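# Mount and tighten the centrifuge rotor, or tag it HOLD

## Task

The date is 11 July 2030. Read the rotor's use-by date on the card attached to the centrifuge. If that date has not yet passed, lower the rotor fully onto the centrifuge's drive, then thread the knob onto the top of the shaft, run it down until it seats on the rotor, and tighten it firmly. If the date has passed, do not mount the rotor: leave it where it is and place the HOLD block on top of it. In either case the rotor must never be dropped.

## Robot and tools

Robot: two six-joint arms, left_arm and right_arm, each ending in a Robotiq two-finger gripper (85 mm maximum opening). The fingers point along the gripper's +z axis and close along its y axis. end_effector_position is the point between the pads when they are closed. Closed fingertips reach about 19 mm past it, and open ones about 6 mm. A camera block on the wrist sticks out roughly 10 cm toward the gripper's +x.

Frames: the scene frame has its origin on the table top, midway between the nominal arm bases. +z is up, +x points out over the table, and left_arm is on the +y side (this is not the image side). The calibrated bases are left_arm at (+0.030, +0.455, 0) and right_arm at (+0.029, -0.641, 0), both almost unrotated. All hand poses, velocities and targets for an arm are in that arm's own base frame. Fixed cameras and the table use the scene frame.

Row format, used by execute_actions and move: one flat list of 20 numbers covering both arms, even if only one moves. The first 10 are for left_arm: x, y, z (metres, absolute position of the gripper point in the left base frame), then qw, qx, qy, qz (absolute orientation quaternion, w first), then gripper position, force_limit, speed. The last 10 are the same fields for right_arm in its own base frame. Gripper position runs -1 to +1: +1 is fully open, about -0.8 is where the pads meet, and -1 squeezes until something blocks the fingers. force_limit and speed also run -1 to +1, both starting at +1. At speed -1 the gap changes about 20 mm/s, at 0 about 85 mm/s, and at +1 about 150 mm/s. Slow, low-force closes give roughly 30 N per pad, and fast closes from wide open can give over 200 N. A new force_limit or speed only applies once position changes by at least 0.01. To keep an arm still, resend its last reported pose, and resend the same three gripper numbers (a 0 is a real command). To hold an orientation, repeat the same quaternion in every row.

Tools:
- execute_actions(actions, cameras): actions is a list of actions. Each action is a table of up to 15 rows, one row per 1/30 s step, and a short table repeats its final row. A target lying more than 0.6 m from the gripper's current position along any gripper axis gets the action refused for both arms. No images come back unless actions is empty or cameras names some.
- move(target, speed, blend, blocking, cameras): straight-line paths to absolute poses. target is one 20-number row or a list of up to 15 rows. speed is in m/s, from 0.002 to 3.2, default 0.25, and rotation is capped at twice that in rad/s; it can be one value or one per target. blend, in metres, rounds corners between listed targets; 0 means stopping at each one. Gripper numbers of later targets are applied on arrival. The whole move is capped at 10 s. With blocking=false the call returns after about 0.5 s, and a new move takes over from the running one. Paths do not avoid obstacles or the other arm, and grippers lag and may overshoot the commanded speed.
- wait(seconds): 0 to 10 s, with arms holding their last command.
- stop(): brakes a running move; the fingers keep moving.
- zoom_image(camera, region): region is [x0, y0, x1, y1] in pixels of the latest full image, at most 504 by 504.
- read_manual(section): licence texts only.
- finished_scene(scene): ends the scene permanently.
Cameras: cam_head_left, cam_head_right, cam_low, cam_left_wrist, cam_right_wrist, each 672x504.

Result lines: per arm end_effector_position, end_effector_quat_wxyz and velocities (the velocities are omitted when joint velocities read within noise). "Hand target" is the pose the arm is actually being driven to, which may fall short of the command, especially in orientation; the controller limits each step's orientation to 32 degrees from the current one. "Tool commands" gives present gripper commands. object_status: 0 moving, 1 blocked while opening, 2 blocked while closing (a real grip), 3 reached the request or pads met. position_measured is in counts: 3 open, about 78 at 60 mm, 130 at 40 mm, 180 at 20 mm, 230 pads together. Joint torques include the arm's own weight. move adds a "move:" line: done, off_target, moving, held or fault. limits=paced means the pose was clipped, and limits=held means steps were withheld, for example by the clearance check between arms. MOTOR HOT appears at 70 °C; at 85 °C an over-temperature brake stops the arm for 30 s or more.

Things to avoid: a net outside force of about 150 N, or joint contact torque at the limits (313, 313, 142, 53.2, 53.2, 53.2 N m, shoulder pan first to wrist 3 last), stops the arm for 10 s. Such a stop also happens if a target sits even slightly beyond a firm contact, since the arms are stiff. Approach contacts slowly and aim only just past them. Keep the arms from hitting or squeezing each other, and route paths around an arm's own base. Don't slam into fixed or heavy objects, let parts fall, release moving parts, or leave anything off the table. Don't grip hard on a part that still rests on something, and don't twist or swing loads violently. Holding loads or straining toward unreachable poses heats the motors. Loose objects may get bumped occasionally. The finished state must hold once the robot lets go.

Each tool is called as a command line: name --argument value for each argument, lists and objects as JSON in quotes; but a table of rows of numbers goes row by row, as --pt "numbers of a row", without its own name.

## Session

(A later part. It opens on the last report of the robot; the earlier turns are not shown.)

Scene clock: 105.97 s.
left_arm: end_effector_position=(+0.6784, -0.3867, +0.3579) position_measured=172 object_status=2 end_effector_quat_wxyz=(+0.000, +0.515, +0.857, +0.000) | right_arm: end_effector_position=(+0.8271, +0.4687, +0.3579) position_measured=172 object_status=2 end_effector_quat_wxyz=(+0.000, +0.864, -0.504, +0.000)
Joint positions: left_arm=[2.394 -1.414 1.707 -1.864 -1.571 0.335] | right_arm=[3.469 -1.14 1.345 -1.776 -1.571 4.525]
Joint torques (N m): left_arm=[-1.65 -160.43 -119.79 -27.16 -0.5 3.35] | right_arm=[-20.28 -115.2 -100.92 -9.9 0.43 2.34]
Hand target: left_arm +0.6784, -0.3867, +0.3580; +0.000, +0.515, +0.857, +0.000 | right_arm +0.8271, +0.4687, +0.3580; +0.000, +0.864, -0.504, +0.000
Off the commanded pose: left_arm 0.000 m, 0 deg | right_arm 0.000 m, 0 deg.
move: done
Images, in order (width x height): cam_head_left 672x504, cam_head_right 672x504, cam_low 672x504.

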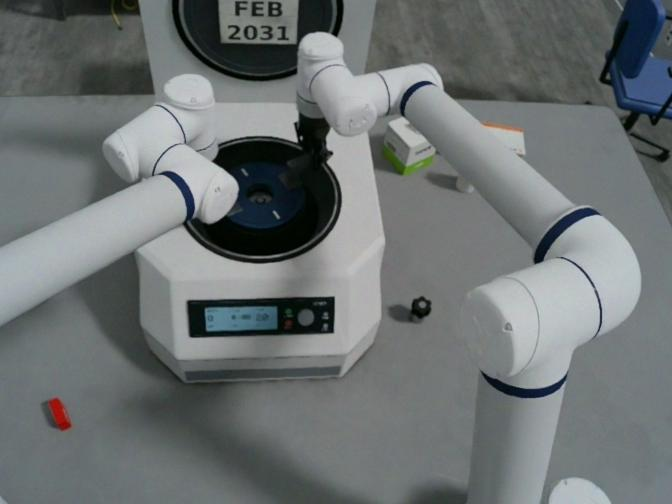

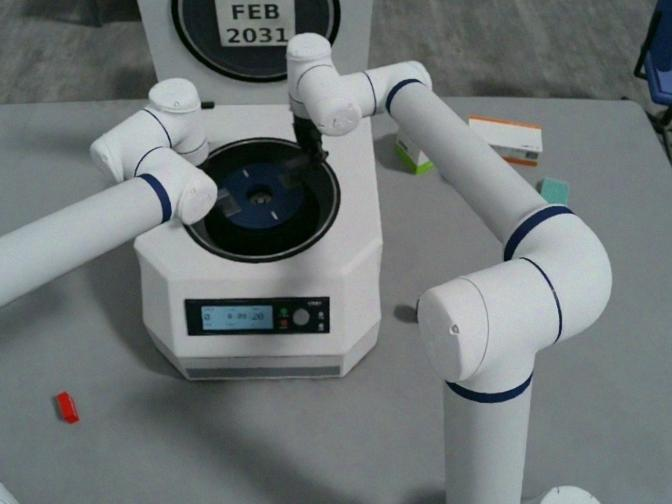

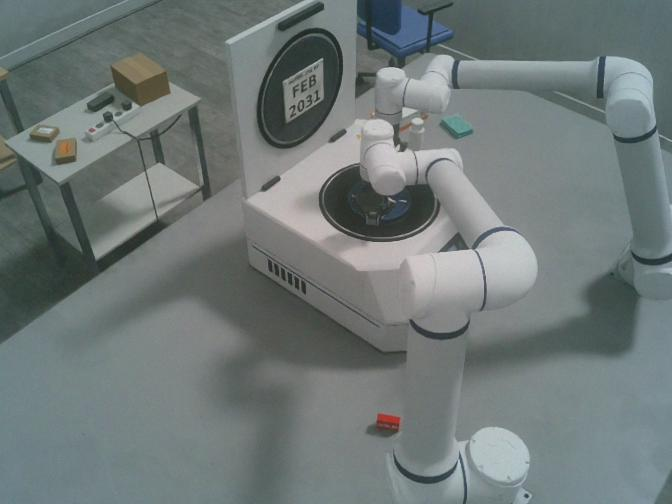

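move --target '[0.6784,-0.3867,0.332,0,0.5150,0.8572,0,-1,0,-0.9,0.8271,0.4687,0.332,0,0.8638,-0.5038,0,-1,0,-0.9]' --speed 0.02 --cameras '["cam_head_right","cam_head_left"]'

zoom_image --camera "cam_head_right" --region '[240, 180, 280, 220]'

zoom_image --camera "cam_head_left" --region '[240, 180, 280, 220]'

Scene clock: 107.87 s.
left_arm: end_effector_position=(+0.6784, -0.3867, +0.3321) position_measured=172 object_status=2 end_effector_quat_wxyz=(+0.000, +0.515, +0.857, +0.000) | right_arm: end_effector_position=(+0.8271, +0.4687, +0.3321) position_measured=172 object_status=2 end_effector_quat_wxyz=(+0.000, +0.864, -0.504, +0.000)
Joint positions: left_arm=[2.394 -1.401 1.739 -1.909 -1.571 0.335] | right_arm=[3.469 -1.13 1.377 -1.818 -1.571 4.525]
Joint torques (N m): left_arm=[-19.32 -45.34 -79.48 -38.23 0.6 3.2] | right_arm=[-11.72 -66.87 -67.21 -11.06 -0.75 1.94]
Hand target: left_arm +0.6784, -0.3867, +0.3320; +0.000, +0.515, +0.857, +0.000 | right_arm +0.8271, +0.4687, +0.3320; +0.000, +0.864, -0.504, +0.000
Off the commanded pose: left_arm 0.000 m, 0 deg | right_arm 0.000 m, 0 deg.
move: done
Images, in order (width x height): cam_head_left 672x504, cam_head_right 672x504.

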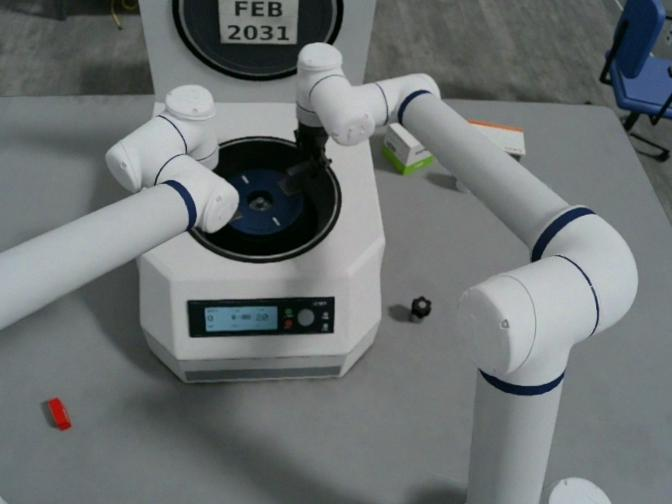

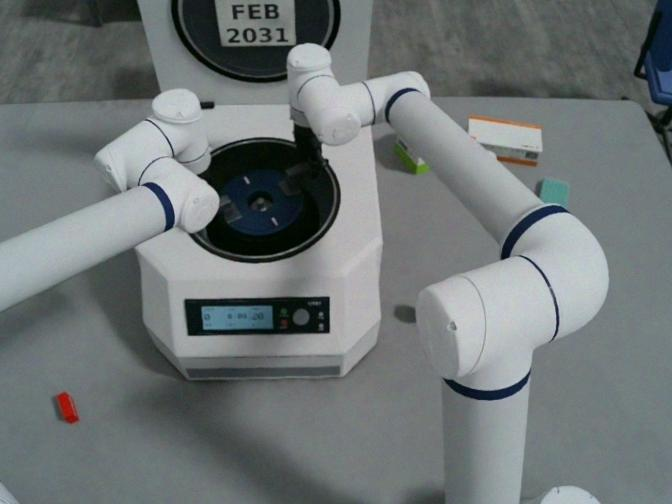

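Scaled by 12.600.

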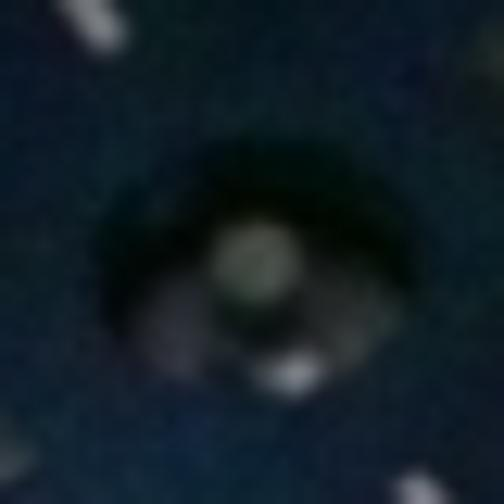

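Scaled by 12.600.

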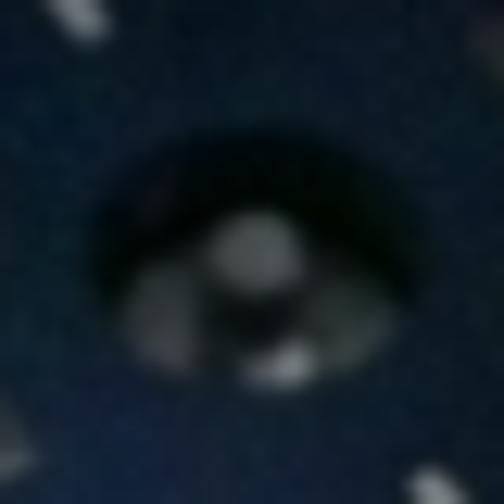

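move --target '[0.6784,-0.3867,0.3309,0,0.5150,0.8572,0,-1,0,-0.9,0.8271,0.4687,0.3309,0,0.8638,-0.5038,0,-1,0,-0.9]' --speed 0.005

move --target '[0.6784,-0.3867,0.3309,0,0.5150,0.8572,0,-1,0,-0.9,0.8271,0.4687,0.3309,0,0.8638,-0.5038,0,0.9,0,-1]' --speed 0.005 --cameras '["cam_right_wrist","cam_left_wrist","cam_head_right"]'

Scene clock: 109.23 s.
left_arm: end_effector_position=(+0.6784, -0.3867, +0.3311) position_measured=172 object_status=2 end_effector_quat_wxyz=(+0.000, +0.515, +0.857, +0.000) | right_arm: end_effector_position=(+0.8271, +0.4687, +0.3310) position_measured=172 object_status=2 end_effector_quat_wxyz=(+0.000, +0.864, -0.504, +0.000)
Joint positions: left_arm=[2.394 -1.401 1.741 -1.911 -1.571 0.335] | right_arm=[3.469 -1.13 1.378 -1.82 -1.571 4.525]
Joint torques (N m): left_arm=[-30.88 -22.74 -69.54 -39.93 1.93 3.13] | right_arm=[-8.15 -59.9 -59.63 -12.19 -2.76 1.66]
Hand target: left_arm +0.6784, -0.3867, +0.3309; +0.000, +0.515, +0.857, +0.000 | right_arm +0.8271, +0.4687, +0.3309; +0.000, +0.864, -0.504, +0.000
Off the commanded pose: left_arm 0.000 m, 0 deg | right_arm 0.000 m, 0 deg.
move: done

Scene clock: 112.43 s.
left_arm: end_effector_position=(+0.6784, -0.3867, +0.3309) position_measured=172 object_status=2 end_effector_quat_wxyz=(+0.000, +0.515, +0.857, +0.000) | right_arm: end_effector_position=(+0.8271, +0.4687, +0.3309) position_measured=16 object_status=0 end_effector_quat_wxyz=(+0.000, +0.864, -0.504, +0.000)
Joint positions: left_arm=[2.394 -1.401 1.741 -1.911 -1.571 0.335] | right_arm=[3.469 -1.13 1.379 -1.82 -1.571 4.525]
Joint torques (N m): left_arm=[-40.16 -79.24 -67.97 -26.32 -5.77 -2.89] | right_arm=[-14.71 -75.3 -38.62 -0.91 1.31 0.79]
Hand target: left_arm +0.6784, -0.3867, +0.3309; +0.000, +0.515, +0.857, +0.000 | right_arm +0.8271, +0.4687, +0.3309; +0.000, +0.864, -0.504, +0.000
Off the commanded pose: left_arm 0.000 m, 0 deg | right_arm 0.000 m, 0 deg.
move: done
camera_calibration:
cam_left_wrist: T_world_to_cam=[[0.881, 0.47274, -0.0188721, -0.396606], [0.450128, -0.825243, 0.341115, -0.720707], [0.145684, -0.309017, -0.939832, 0.218275], [0, 0, 0, 1]] pos_world=[0.642021, -0.339816, 0.443501]
cam_right_wrist: T_world_to_cam=[[-0.876538, -0.481332, 0.0011928, 0.960061], [-0.453765, 0.827159, 0.33152, -0.100616], [-0.160558, 0.290049, -0.943447, 0.435375], [0, 0, 0, 1]] pos_world=[0.865777, 0.419054, 0.442964]
Images, in order (width x height): cam_head_right 672x504, cam_left_wrist 672x504, cam_right_wrist 672x504.

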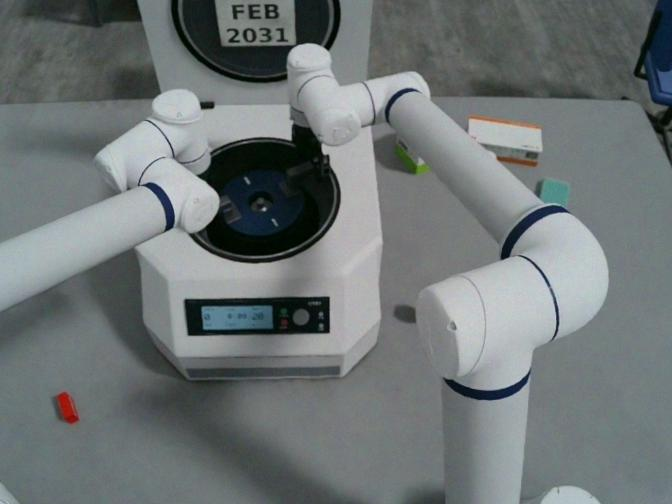

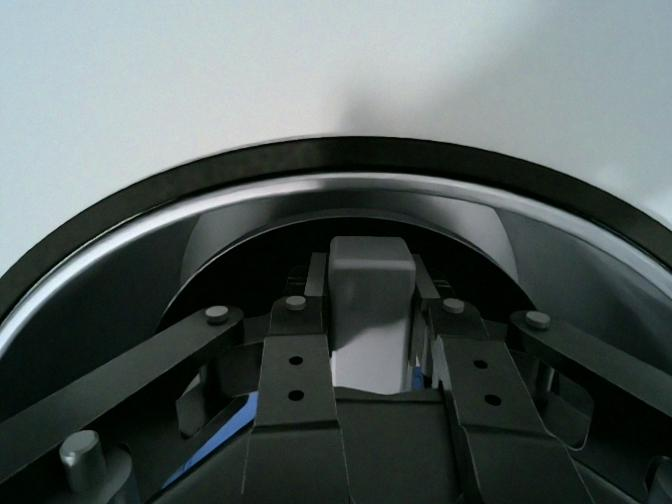

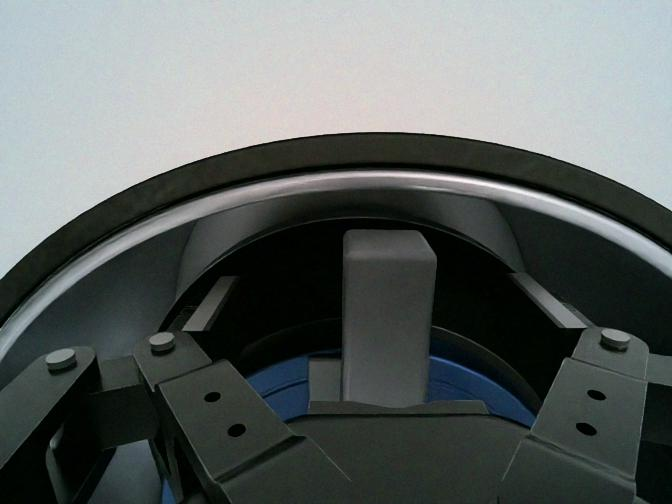

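move --pt "0.6784 -0.3867 0.3309 0 0.5150 0.8572 0 -1 0 -0.9 0.8271 0.4687 0.45 0 0.8638 -0.5038 0 0.9 0 -1" --pt "0.6784 -0.3867 0.3309 0 0.5150 0.8572 0 -1 0 -0.9 0.787 0.542 0.50 0 0.8638 -0.5038 0 0.9 0 -1" --speed 0.15 --blend '[0.03,0]' --cameras '["cam_right_wrist"]'

zoom_image --camera "cam_right_wrist" --region '[230, 180, 430, 380]'

Scene clock: 114.60 s.
left_arm: end_effector_position=(+0.6784, -0.3867, +0.3309) position_measured=172 object_status=2 end_effector_quat_wxyz=(+0.000, +0.515, +0.857, +0.000) | right_arm: end_effector_position=(+0.7871, +0.5419, +0.4999) position_measured=16 object_status=3 end_effector_quat_wxyz=(+0.000, +0.864, -0.504, +0.000)
Joint positions: left_arm=[2.394 -1.401 1.741 -1.911 -1.571 0.335] | right_arm=[3.558 -1.151 1.111 -1.531 -1.571 4.614]
Joint torques (N m): left_arm=[-45.42 -79.12 -69.83 -26.59 -5.02 -2.72] | right_arm=[14.32 -52.81 -51.25 -0.88 -1.8 3.14]
Hand target: left_arm +0.6784, -0.3867, +0.3309; +0.000, +0.515, +0.857, +0.000 | right_arm +0.7870, +0.5420, +0.5000; +0.000, +0.864, -0.504, +0.000
Off the commanded pose: left_arm 0.000 m, 0 deg | right_arm 0.000 m, 0 deg.
move: done
camera_calibration:
cam_right_wrist: T_world_to_cam=[[-0.876578, -0.481258, 0.00122191, 0.960011], [-0.453687, 0.827201, 0.331521, -0.235428], [-0.160558, 0.29005, -0.943447, 0.567163], [0, 0, 0, 1]] pos_world=[0.825776, 0.492254, 0.611964]
Images, in order (width x height): cam_right_wrist 672x504.

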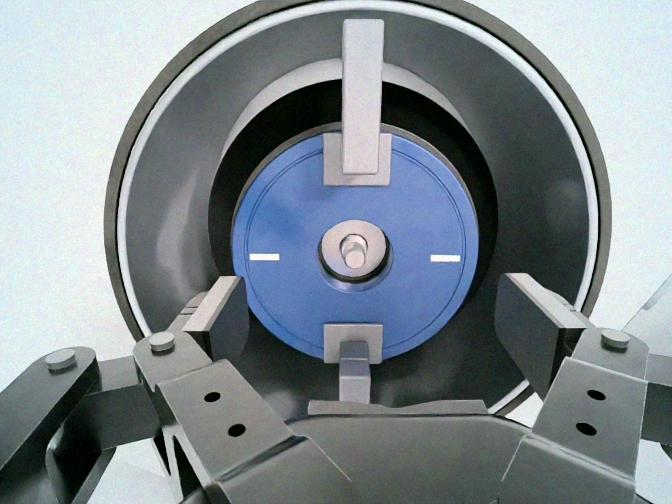

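Scaled by 2.520.

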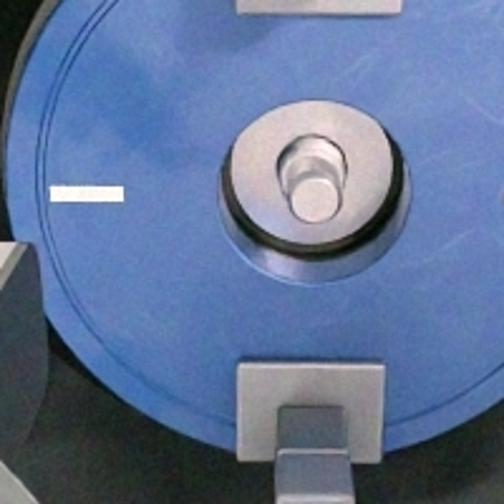

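zoom_image --camera "cam_right_wrist" --region '[315, 210, 395, 290]'

Scaled by 6.300.

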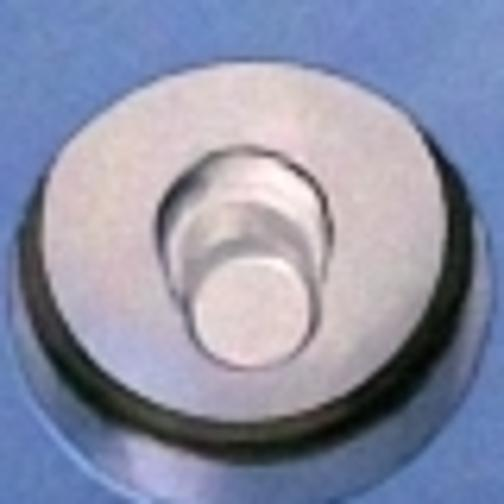

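move --target '[0.6784,-0.3867,0.3309,0,0.5150,0.8572,0,-0.2,0,-1,0.787,0.542,0.50,0,0.8638,-0.5038,0,0.9,0,-1]' --speed 0.05 --cameras '["cam_right_wrist","cam_left_wrist"]'

zoom_image --camera "cam_right_wrist" --region '[315, 210, 395, 290]'

zoom_image --camera "cam_right_wrist" --region '[230, 180, 480, 330]'

Scene clock: 116.77 s.
left_arm: end_effector_position=(+0.6784, -0.3867, +0.3308) position_measured=154 object_status=0 end_effector_quat_wxyz=(+0.000, +0.515, +0.857, +0.000) | right_arm: end_effector_position=(+0.7870, +0.5420, +0.5000) position_measured=16 object_status=3 end_effector_quat_wxyz=(+0.000, +0.864, -0.504, +0.000)
Joint positions: left_arm=[2.394 -1.401 1.741 -1.911 -1.571 0.335] | right_arm=[3.558 -1.151 1.111 -1.531 -1.571 4.614]
Joint torques (N m): left_arm=[14.1 -127.92 -42.2 -1.28 1.6 1.68] | right_arm=[12.04 -53.01 -54.04 -0.99 -2.17 3.01]
Hand target: left_arm +0.6784, -0.3867, +0.3309; +0.000, +0.515, +0.857, +0.000 | right_arm +0.7870, +0.5420, +0.5000; +0.000, +0.864, -0.504, +0.000
Off the commanded pose: left_arm 0.000 m, 0 deg | right_arm 0.000 m, 0 deg.
move: done
camera_calibration:
cam_left_wrist: T_world_to_cam=[[0.881012, 0.472714, -0.0189539, -0.396588], [0.45014, -0.825267, 0.34104, -0.720656], [0.145572, -0.308992, -0.939858, 0.218273], [0, 0, 0, 1]] pos_world=[0.642021, -0.339816, 0.443401]
cam_right_wrist: T_world_to_cam=[[-0.876538, -0.481332, 0.0011928, 0.959992], [-0.453765, 0.827159, 0.33152, -0.235503], [-0.160558, 0.290049, -0.943447, 0.567213], [0, 0, 0, 1]] pos_world=[0.825677, 0.492354, 0.612064]
Images, in order (width x height): cam_left_wrist 672x504, cam_right_wrist 672x504.

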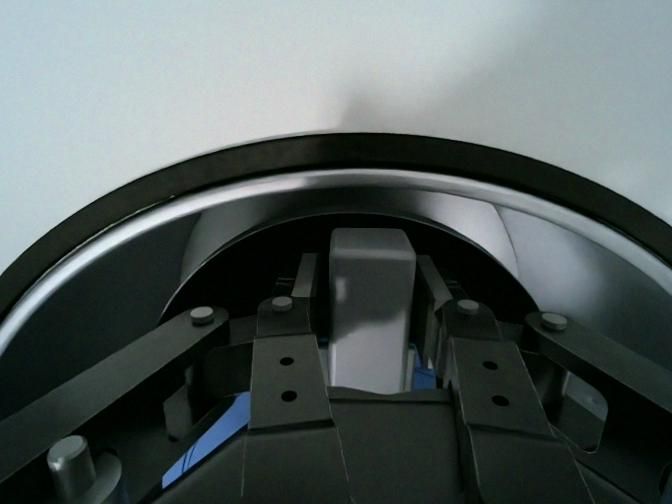

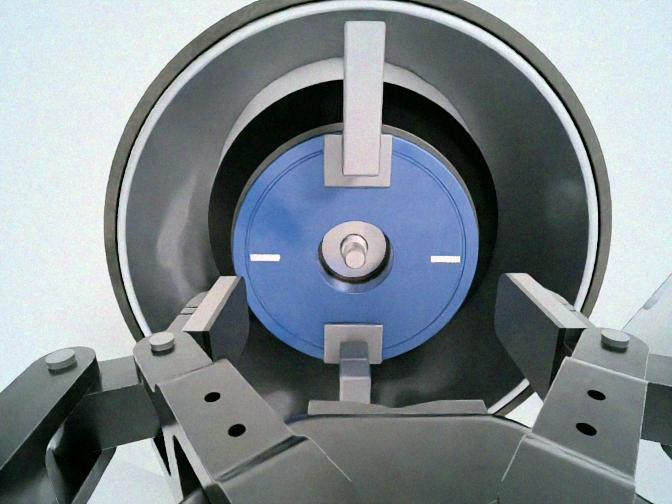

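Scaled by 6.300.

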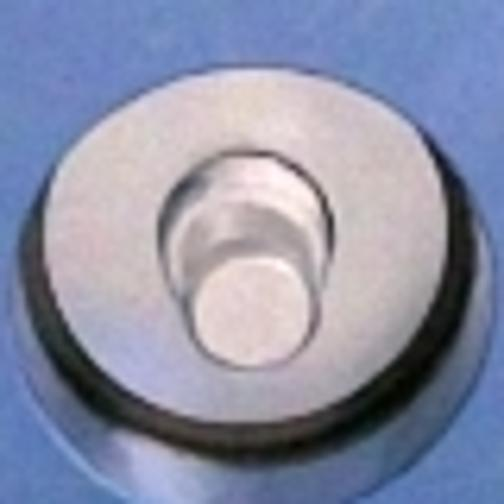

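Scaled by 2.016.

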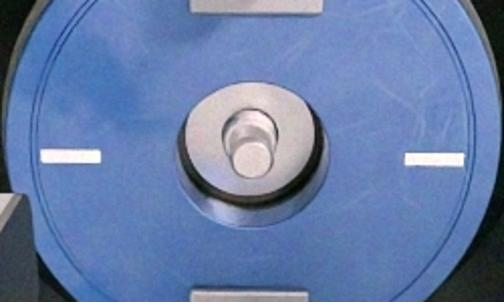

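move --pt "0.6752 -0.3885 0.3309 0 0.5038 0.8638 0 -0.2 0 -1 0.787 0.542 0.50 0 0.8638 -0.5038 0 0.9 0 -1" --pt "0.6720 -0.3904 0.3309 0 0.4924 0.8704 0 -0.2 0 -1 0.787 0.542 0.50 0 0.8638 -0.5038 0 0.9 0 -1" --speed 0.02 --blend '[0.002,0]' --cameras '["cam_right_wrist","cam_left_wrist"]'

zoom_image --camera "cam_right_wrist" --region '[230, 180, 480, 330]'

Scene clock: 118.87 s.
left_arm: end_effector_position=(+0.6720, -0.3904, +0.3309) position_measured=154 object_status=3 end_effector_quat_wxyz=(+0.000, +0.492, +0.870, +0.000) | right_arm: end_effector_position=(+0.7870, +0.5420, +0.5000) position_measured=16 object_status=3 end_effector_quat_wxyz=(+0.000, +0.864, -0.504, +0.000)
Joint positions: left_arm=[2.385 -1.407 1.748 -1.912 -1.571 0.273] | right_arm=[3.558 -1.151 1.111 -1.531 -1.571 4.614]
Joint torques (N m): left_arm=[-14.8 -126.27 -42.1 -9.67 -0.02 -2.04] | right_arm=[12.6 -52.71 -54.06 -1.27 -1.9 3.25]
Hand target: left_arm +0.6720, -0.3904, +0.3309; +0.000, +0.492, +0.870, +0.000 | right_arm +0.7870, +0.5420, +0.5000; +0.000, +0.864, -0.504, +0.000
Off the commanded pose: left_arm 0.000 m, 0 deg | right_arm 0.000 m, 0 deg.
move: done
camera_calibration:
cam_left_wrist: T_world_to_cam=[[0.855197, 0.517958, -0.0189139, -0.354305], [0.49249, -0.80069, 0.341099, -0.739778], [0.161531, -0.301022, -0.939837, 0.21053], [0, 0, 0, 1]] pos_world=[0.633327, -0.345444, 0.443501]
cam_right_wrist: T_world_to_cam=[[-0.876538, -0.481332, 0.0011928, 0.959992], [-0.453765, 0.827159, 0.33152, -0.235503], [-0.160558, 0.290049, -0.943447, 0.567213], [0, 0, 0, 1]] pos_world=[0.825677, 0.492354, 0.612064]
Images, in order (width x height): cam_left_wrist 672x504, cam_right_wrist 672x504.

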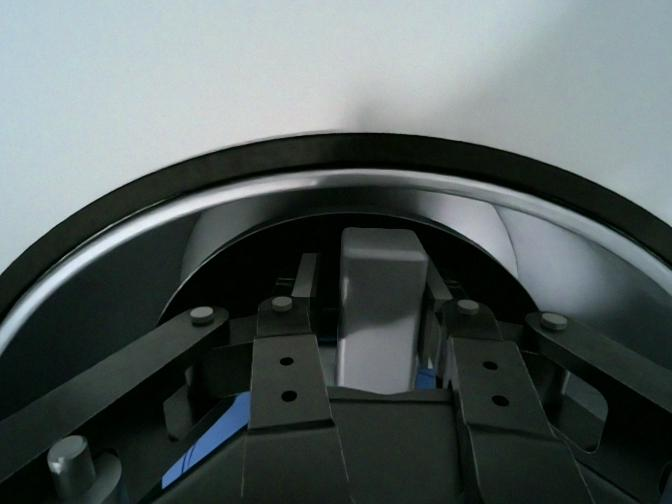

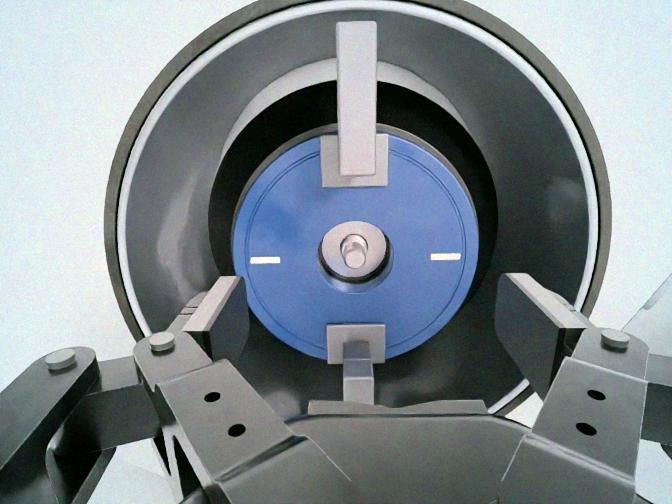

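Scaled by 2.016.

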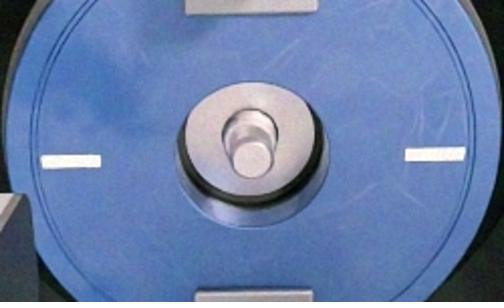

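move --pt "0.6657 -0.3944 0.3309 0 0.4695 0.8829 0 -0.2 0 -1 0.787 0.542 0.50 0 0.8638 -0.5038 0 0.9 0 -1" --speed 0.02 --cameras '["cam_right_wrist","cam_left_wrist"]'

zoom_image --camera "cam_right_wrist" --region '[230, 180, 480, 330]'

Scene clock: 120.67 s.
left_arm: end_effector_position=(+0.6657, -0.3944, +0.3309) position_measured=154 object_status=3 end_effector_quat_wxyz=(+0.000, +0.470, +0.883, +0.000) | right_arm: end_effector_position=(+0.7870, +0.5420, +0.5000) position_measured=16 object_status=3 end_effector_quat_wxyz=(+0.000, +0.864, -0.504, +0.000)
Joint positions: left_arm=[2.375 -1.412 1.754 -1.913 -1.571 0.211] | right_arm=[3.558 -1.151 1.111 -1.531 -1.571 4.614]
Joint torques (N m): left_arm=[-14.83 -126.37 -42.15 -9.53 -0.87 -2.26] | right_arm=[11.2 -53.99 -53.2 -1.26 -2.08 2.65]
Hand target: left_arm +0.6657, -0.3944, +0.3309; +0.000, +0.470, +0.883, +0.000 | right_arm +0.7870, +0.5420, +0.5000; +0.000, +0.864, -0.504, +0.000
Off the commanded pose: left_arm 0.000 m, 0 deg | right_arm 0.000 m, 0 deg.
move: done
camera_calibration:
cam_left_wrist: T_world_to_cam=[[0.826998, 0.561887, -0.0189104, -0.310726], [0.533616, -0.773908, 0.341057, -0.756707], [0.177001, -0.292144, -0.939852, 0.203539], [0, 0, 0, 1]] pos_world=[0.624734, -0.351566, 0.443501]
cam_right_wrist: T_world_to_cam=[[-0.876538, -0.481332, 0.0011928, 0.959992], [-0.453765, 0.827159, 0.33152, -0.235503], [-0.160558, 0.290049, -0.943447, 0.567213], [0, 0, 0, 1]] pos_world=[0.825677, 0.492354, 0.612064]
Images, in order (width x height): cam_left_wrist 672x504, cam_right_wrist 672x504.

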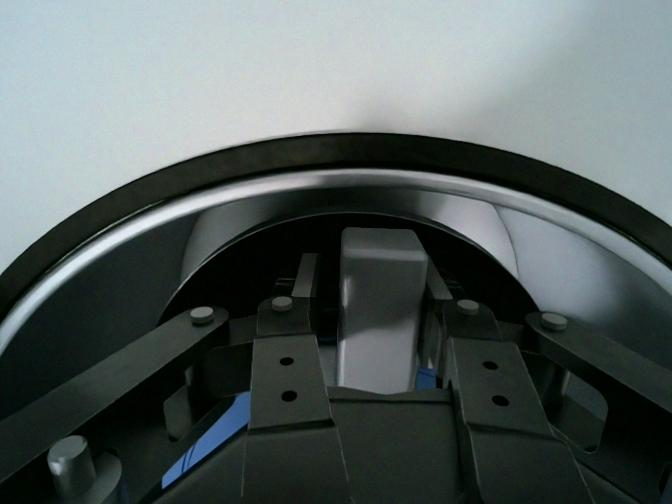

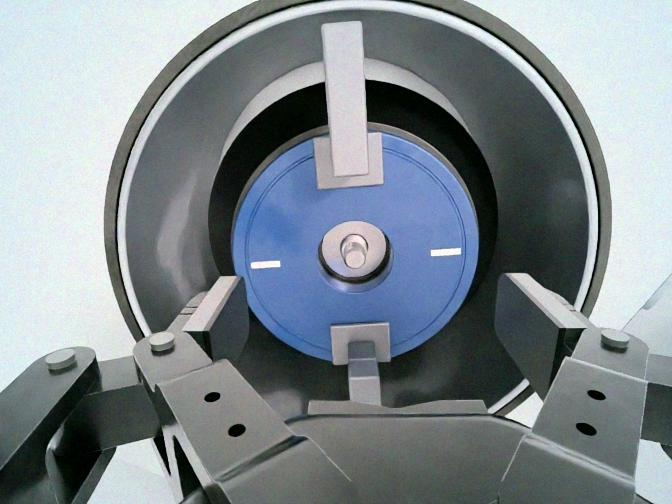

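Scaled by 2.016.

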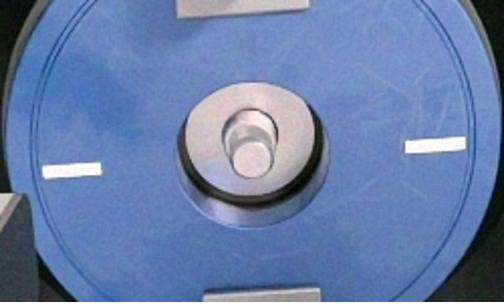

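move --pt "0.6720 -0.3904 0.3309 0 0.4924 0.8704 0 -0.2 0 -1 0.787 0.542 0.50 0 0.8638 -0.5038 0 0.9 0 -1" --pt "0.6752 -0.3885 0.3309 0 0.5038 0.8638 0 -0.2 0 -1 0.787 0.542 0.50 0 0.8638 -0.5038 0 0.9 0 -1" --pt "0.6806 -0.3856 0.3309 0 0.5225 0.8526 0 -0.2 0 -1 0.787 0.542 0.50 0 0.8638 -0.5038 0 0.9 0 -1" --speed 0.02 --blend '[0.002,0.002,0]' --cameras '["cam_right_wrist","cam_left_wrist"]'

zoom_image --camera "cam_right_wrist" --region '[230, 180, 480, 330]'

move --pt "0.6829 -0.3845 0.3309 0 0.5299 0.8480 0 -0.2 0 -1 0.787 0.542 0.50 0 0.8638 -0.5038 0 0.9 0 -1" --speed 0.01 --cameras '["cam_right_wrist"]'

zoom_image --camera "cam_right_wrist" --region '[230, 180, 480, 330]'

Scene clock: 124.30 s.
left_arm: end_effector_position=(+0.6806, -0.3856, +0.3309) position_measured=154 object_status=3 end_effector_quat_wxyz=(+0.000, +0.522, +0.853, +0.000) | right_arm: end_effector_position=(+0.7870, +0.5420, +0.5000) position_measured=16 object_status=3 end_effector_quat_wxyz=(+0.000, +0.864, -0.504, +0.000)
Joint positions: left_arm=[2.397 -1.398 1.738 -1.911 -1.571 0.355] | right_arm=[3.558 -1.151 1.111 -1.531 -1.571 4.614]
Joint torques (N m): left_arm=[14.57 -81.94 -61.46 -1.41 1.01 2.9] | right_arm=[14.52 -53.88 -53.87 -1.01 -1.93 3.48]
Hand target: left_arm +0.6806, -0.3856, +0.3309; +0.000, +0.523, +0.853, +0.000 | right_arm +0.7870, +0.5420, +0.5000; +0.000, +0.864, -0.504, +0.000
Off the commanded pose: left_arm 0.000 m, 0 deg | right_arm 0.000 m, 0 deg.
move: done
camera_calibration:
cam_left_wrist: T_world_to_cam=[[0.889123, 0.45728, -0.0188484, -0.410593], [0.435641, -0.832989, 0.341096, -0.71394], [0.140276, -0.311487, -0.93984, 0.221014], [0, 0, 0, 1]] pos_world=[0.645086, -0.338106, 0.443501]
cam_right_wrist: T_world_to_cam=[[-0.876538, -0.481332, 0.0011928, 0.959992], [-0.453765, 0.827159, 0.33152, -0.235503], [-0.160558, 0.290049, -0.943447, 0.567213], [0, 0, 0, 1]] pos_world=[0.825677, 0.492354, 0.612064]
Images, in order (width x height): cam_left_wrist 672x504, cam_right_wrist 672x504.

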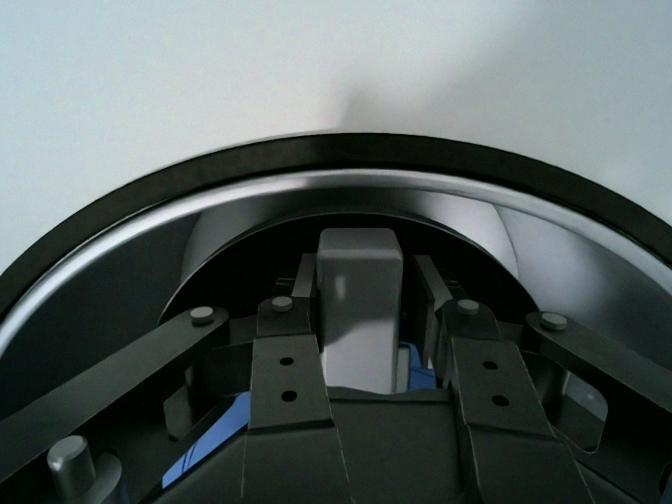

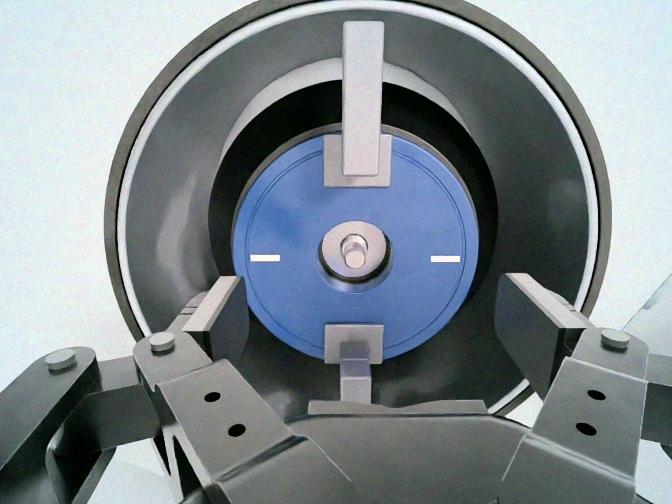

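Scaled by 2.016.

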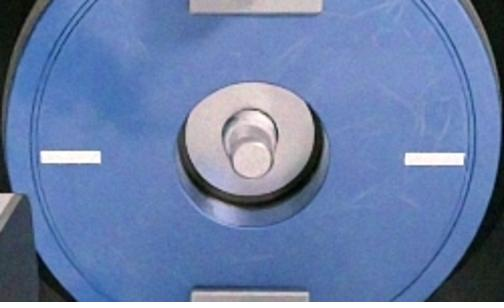

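Scene clock: 125.43 s.
left_arm: end_effector_position=(+0.6829, -0.3845, +0.3309) position_measured=154 object_status=3 end_effector_quat_wxyz=(+0.000, +0.530, +0.848, +0.000) | right_arm: end_effector_position=(+0.7870, +0.5420, +0.5000) position_measured=16 object_status=3 end_effector_quat_wxyz=(+0.000, +0.864, -0.504, +0.000)
Joint positions: left_arm=[2.4 -1.396 1.735 -1.91 -1.571 0.376] | right_arm=[3.558 -1.151 1.111 -1.531 -1.571 4.614]
Joint torques (N m): left_arm=[15.01 -82.4 -61.07 -1.48 0.1 3.26] | right_arm=[9.9 -55.76 -53.62 -1.3 -1.7 3.11]
Hand target: left_arm +0.6829, -0.3845, +0.3309; +0.000, +0.530, +0.848, +0.000 | right_arm +0.7870, +0.5420, +0.5000; +0.000, +0.864, -0.504, +0.000
Off the commanded pose: left_arm 0.000 m, 0 deg | right_arm 0.000 m, 0 deg.
move: done
camera_calibration:
cam_right_wrist: T_world_to_cam=[[-0.876538, -0.481332, 0.0011928, 0.959992], [-0.453765, 0.827159, 0.33152, -0.235503], [-0.160558, 0.290049, -0.943447, 0.567213], [0, 0, 0, 1]] pos_world=[0.825677, 0.492354, 0.612064]
Images, in order (width x height): cam_right_wrist 672x504.

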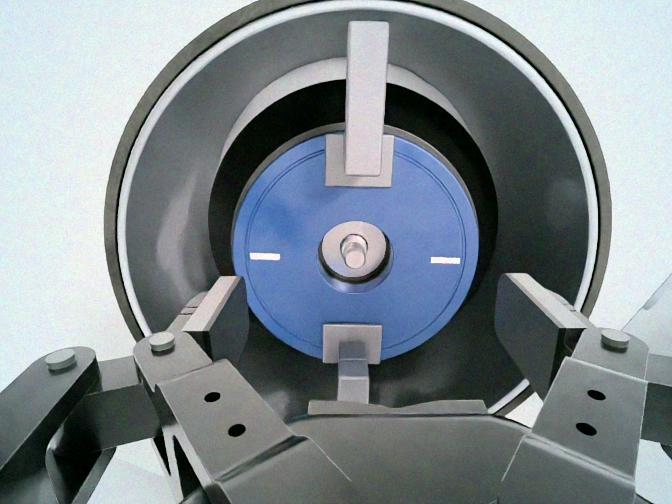

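Scaled by 2.016.

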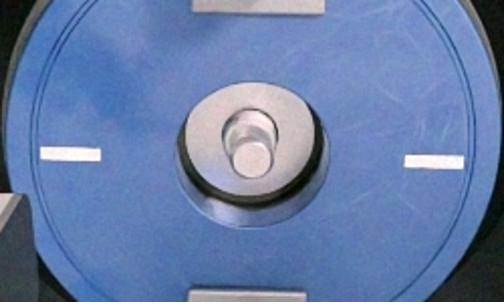

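move --pt "0.6873 -0.3824 0.3309 0 0.5446 0.8387 0 -0.2 0 -1 0.787 0.542 0.50 0 0.8638 -0.5038 0 0.9 0 -1" --speed 0.01 --cameras '["cam_right_wrist"]'

zoom_image --camera "cam_right_wrist" --region '[230, 180, 480, 330]'

move --pt "0.6919 -0.3805 0.3309 0 0.5592 0.8290 0 -0.2 0 -1 0.787 0.542 0.50 0 0.8638 -0.5038 0 0.9 0 -1" --speed 0.01 --cameras '["cam_right_wrist"]'

zoom_image --camera "cam_right_wrist" --region '[230, 180, 480, 330]'

Scene clock: 128.67 s.
left_arm: end_effector_position=(+0.6873, -0.3824, +0.3309) position_measured=154 object_status=3 end_effector_quat_wxyz=(+0.000, +0.545, +0.839, +0.000) | right_arm: end_effector_position=(+0.7870, +0.5420, +0.5000) position_measured=16 object_status=3 end_effector_quat_wxyz=(+0.000, +0.864, -0.504, +0.000)
Joint positions: left_arm=[2.406 -1.392 1.73 -1.909 -1.571 0.416] | right_arm=[3.558 -1.151 1.111 -1.531 -1.571 4.614]
Joint torques (N m): left_arm=[14.26 -83.06 -61.58 -1.31 -0.81 3.28] | right_arm=[10 -53.14 -53.32 -0.88 -2.07 2.99]
Hand target: left_arm +0.6873, -0.3824, +0.3309; +0.000, +0.545, +0.839, +0.000 | right_arm +0.7870, +0.5420, +0.5000; +0.000, +0.864, -0.504, +0.000
Off the commanded pose: left_arm 0.000 m, 0 deg | right_arm 0.000 m, 0 deg.
move: done
camera_calibration:
cam_right_wrist: T_world_to_cam=[[-0.876538, -0.481332, 0.0011928, 0.959992], [-0.453765, 0.827159, 0.33152, -0.235503], [-0.160558, 0.290049, -0.943447, 0.567213], [0, 0, 0, 1]] pos_world=[0.825677, 0.492354, 0.612064]
Images, in order (width x height): cam_right_wrist 672x504.

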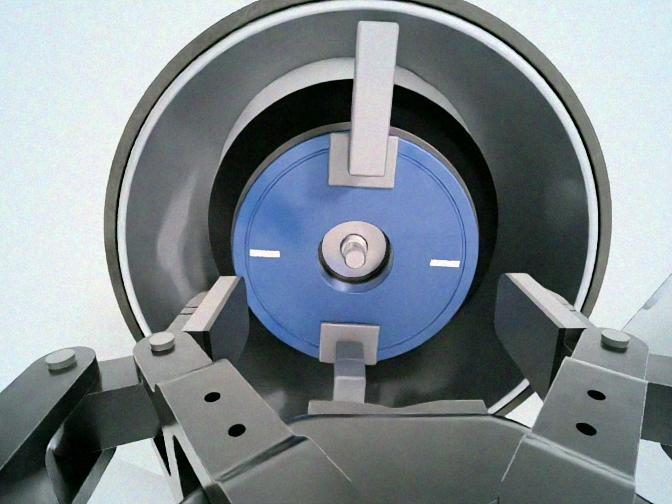

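Scaled by 2.016.

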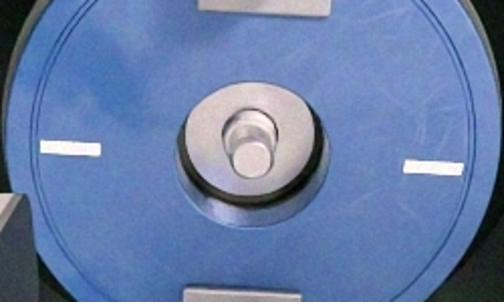

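Scene clock: 130.67 s.
left_arm: end_effector_position=(+0.6919, -0.3805, +0.3309) position_measured=154 object_status=3 end_effector_quat_wxyz=(+0.000, +0.559, +0.829, +0.000) | right_arm: end_effector_position=(+0.7870, +0.5420, +0.5000) position_measured=16 object_status=3 end_effector_quat_wxyz=(+0.000, +0.864, -0.504, +0.000)
Joint positions: left_arm=[2.412 -1.387 1.724 -1.908 -1.571 0.457] | right_arm=[3.558 -1.151 1.111 -1.531 -1.571 4.614]
Joint torques (N m): left_arm=[15.28 -84.27 -61.14 -1.38 -0.13 3.72] | right_arm=[9.35 -51.5 -53.55 -1.16 -1.59 3]
Hand target: left_arm +0.6919, -0.3805, +0.3309; +0.000, +0.559, +0.829, +0.000 | right_arm +0.7870, +0.5420, +0.5000; +0.000, +0.864, -0.504, +0.000
Off the commanded pose: left_arm 0.000 m, 0 deg | right_arm 0.000 m, 0 deg.
move: done
camera_calibration:
cam_right_wrist: T_world_to_cam=[[-0.876538, -0.481332, 0.0011928, 0.959992], [-0.453765, 0.827159, 0.33152, -0.235503], [-0.160558, 0.290049, -0.943447, 0.567213], [0, 0, 0, 1]] pos_world=[0.825677, 0.492354, 0.612064]
Images, in order (width x height): cam_right_wrist 672x504.

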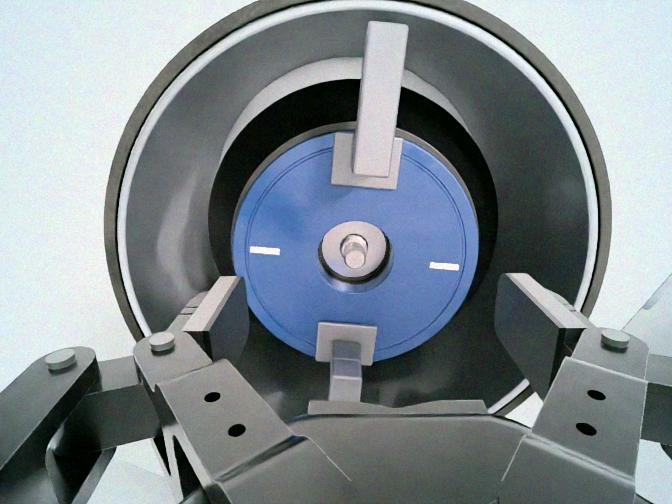

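Scaled by 2.016.

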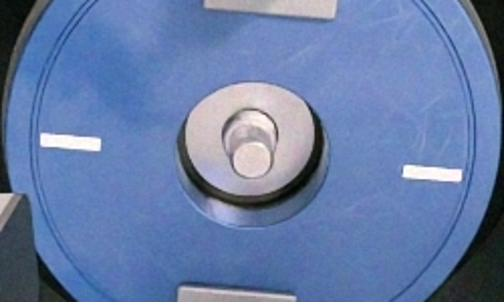

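move --pt "0.6919 -0.3805 0.3309 0 0.5592 0.8290 0 -0.2 0 -1 0.8137 0.4622 0.42 0 0.8363 -0.5483 0 0.9 0 -1" --pt "0.6919 -0.3805 0.3309 0 0.5592 0.8290 0 -0.2 0 -1 0.8137 0.4622 0.3309 0 0.8363 -0.5483 0 0.9 0 -1" --speed '[0.15,0.1]' --cameras '["cam_right_wrist","cam_left_wrist"]'

Scene clock: 133.93 s.
left_arm: end_effector_position=(+0.6919, -0.3805, +0.3309) position_measured=154 object_status=3 end_effector_quat_wxyz=(+0.000, +0.559, +0.829, +0.000) | right_arm: end_effector_position=(+0.8137, +0.4622, +0.3311) position_measured=16 object_status=3 end_effector_quat_wxyz=(+0.000, +0.836, -0.548, +0.000)
Joint positions: left_arm=[2.412 -1.387 1.724 -1.908 -1.571 0.457] | right_arm=[3.467 -1.154 1.414 -1.83 -1.571 4.628]
Joint torques (N m): left_arm=[14.95 -84.52 -61.36 -1.52 -0.74 3.31] | right_arm=[-15.48 -51.73 -37.75 -3.33 2.12 2.92]
Hand target: left_arm +0.6919, -0.3805, +0.3309; +0.000, +0.559, +0.829, +0.000 | right_arm +0.8137, +0.4622, +0.3309; +0.000, +0.836, -0.548, +0.000
Off the commanded pose: left_arm 0.000 m, 0 deg | right_arm 0.000 m, 0 deg.
move: done
camera_calibration:
cam_left_wrist: T_world_to_cam=[[0.92568, 0.377835, -0.0189063, -0.478428], [0.361206, -0.867871, 0.341072, -0.676319], [0.112461, -0.322553, -0.939847, 0.236073], [0, 0, 0, 1]] pos_world=[0.660613, -0.330045, 0.443501]
cam_right_wrist: T_world_to_cam=[[-0.922038, -0.387099, 0.00118005, 0.938706], [-0.364847, 0.870047, 0.331519, -0.193541], [-0.129357, 0.305243, -0.943448, 0.402788], [0, 0, 0, 1]] pos_world=[0.847013, 0.408813, 0.443064]
Images, in order (width x height): cam_left_wrist 672x504, cam_right_wrist 672x504.

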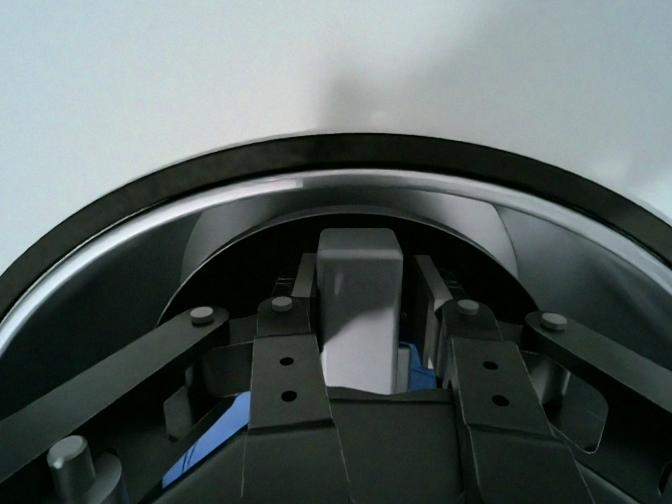

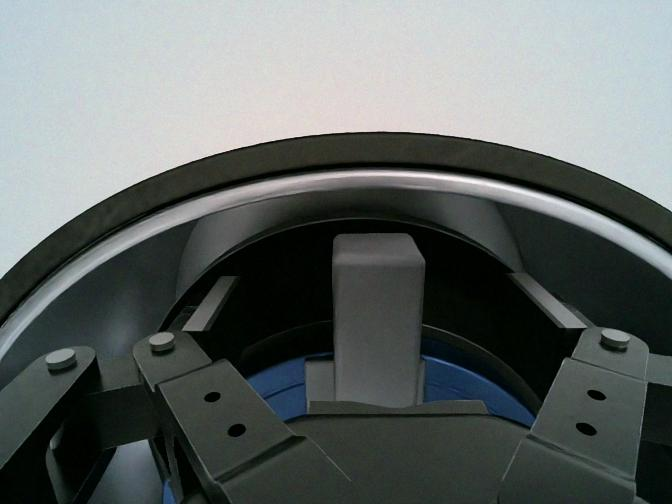

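move --target '[0.6889,-0.3817,0.3309,0,0.5505,0.8348,0,-0.2,0,-1,0.8137,0.4622,0.3309,0,0.8363,-0.5483,0,-1,0,-1]' --speed 0.02

move --target '[0.6889,-0.3817,0.3309,0,0.5505,0.8348,0,-1,0,-1,0.8137,0.4622,0.3309,0,0.8363,-0.5483,0,-1,0,-1]' --speed 0.02 --cameras '["cam_right_wrist","cam_left_wrist"]'

Scene clock: 137.80 s.
left_arm: end_effector_position=(+0.6889, -0.3817, +0.3309) position_measured=154 object_status=3 end_effector_quat_wxyz=(+0.000, +0.551, +0.835, +0.000) | right_arm: end_effector_position=(+0.8137, +0.4622, +0.3309) position_measured=172 object_status=0 end_effector_quat_wxyz=(+0.000, +0.836, -0.548, +0.000)
Joint positions: left_arm=[2.408 -1.39 1.728 -1.909 -1.571 0.433] | right_arm=[3.467 -1.154 1.414 -1.831 -1.571 4.628]
Joint torques (N m): left_arm=[-15.48 -129.24 -42.31 -9.65 1.19 -1.89] | right_arm=[-9.61 -52.34 -37.41 -1.88 1.64 0.7]
Hand target: left_arm +0.6889, -0.3817, +0.3309; +0.000, +0.551, +0.835, +0.000 | right_arm +0.8137, +0.4622, +0.3309; +0.000, +0.836, -0.548, +0.000
Off the commanded pose: left_arm 0.000 m, 0 deg | right_arm 0.000 m, 0 deg.
move: done

Scene clock: 138.53 s.
left_arm: end_effector_position=(+0.6889, -0.3817, +0.3309) position_measured=172 object_status=0 end_effector_quat_wxyz=(+0.000, +0.551, +0.835, +0.000) | right_arm: end_effector_position=(+0.8137, +0.4622, +0.3309) position_measured=172 object_status=2 end_effector_quat_wxyz=(+0.000, +0.836, -0.548, +0.000)
Joint positions: left_arm=[2.408 -1.39 1.728 -1.909 -1.571 0.433] | right_arm=[3.467 -1.154 1.414 -1.831 -1.571 4.628]
Joint torques (N m): left_arm=[-14.91 -119.93 -42.4 -6.68 -1.26 -2.15] | right_arm=[-11.13 -52.45 -37.94 -0.73 1.79 0.57]
Hand target: left_arm +0.6889, -0.3817, +0.3309; +0.000, +0.551, +0.835, +0.000 | right_arm +0.8137, +0.4622, +0.3309; +0.000, +0.836, -0.548, +0.000
Off the commanded pose: left_arm 0.000 m, 0 deg | right_arm 0.000 m, 0 deg.
move: done
camera_calibration:
cam_left_wrist: T_world_to_cam=[[0.917539, 0.3972, -0.0188171, -0.462306], [0.379316, -0.860065, 0.341185, -0.685903], [0.119334, -0.320188, -0.939808, 0.232154], [0, 0, 0, 1]] pos_world=[0.656654, -0.331961, 0.443501]
cam_right_wrist: T_world_to_cam=[[-0.922038, -0.387099, 0.00118005, 0.938706], [-0.364847, 0.870047, 0.331519, -0.193507], [-0.129357, 0.305243, -0.943448, 0.402694], [0, 0, 0, 1]] pos_world=[0.847013, 0.408813, 0.442964]
Images, in order (width x height): cam_left_wrist 672x504, cam_right_wrist 672x504.

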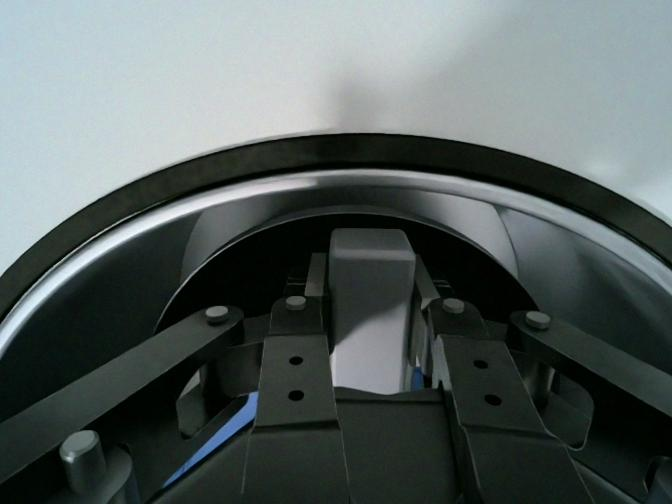

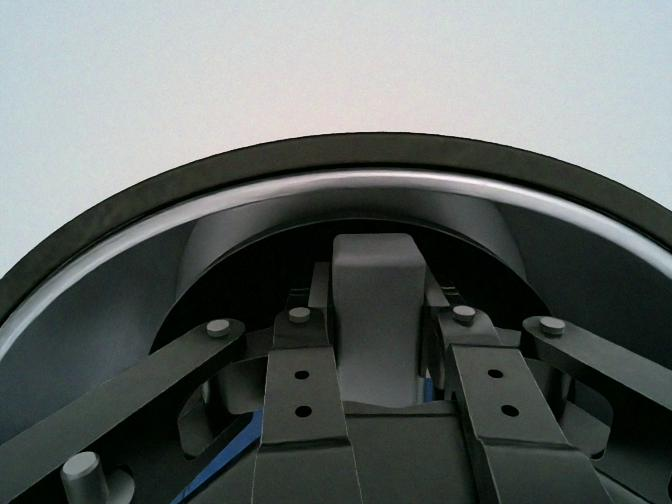

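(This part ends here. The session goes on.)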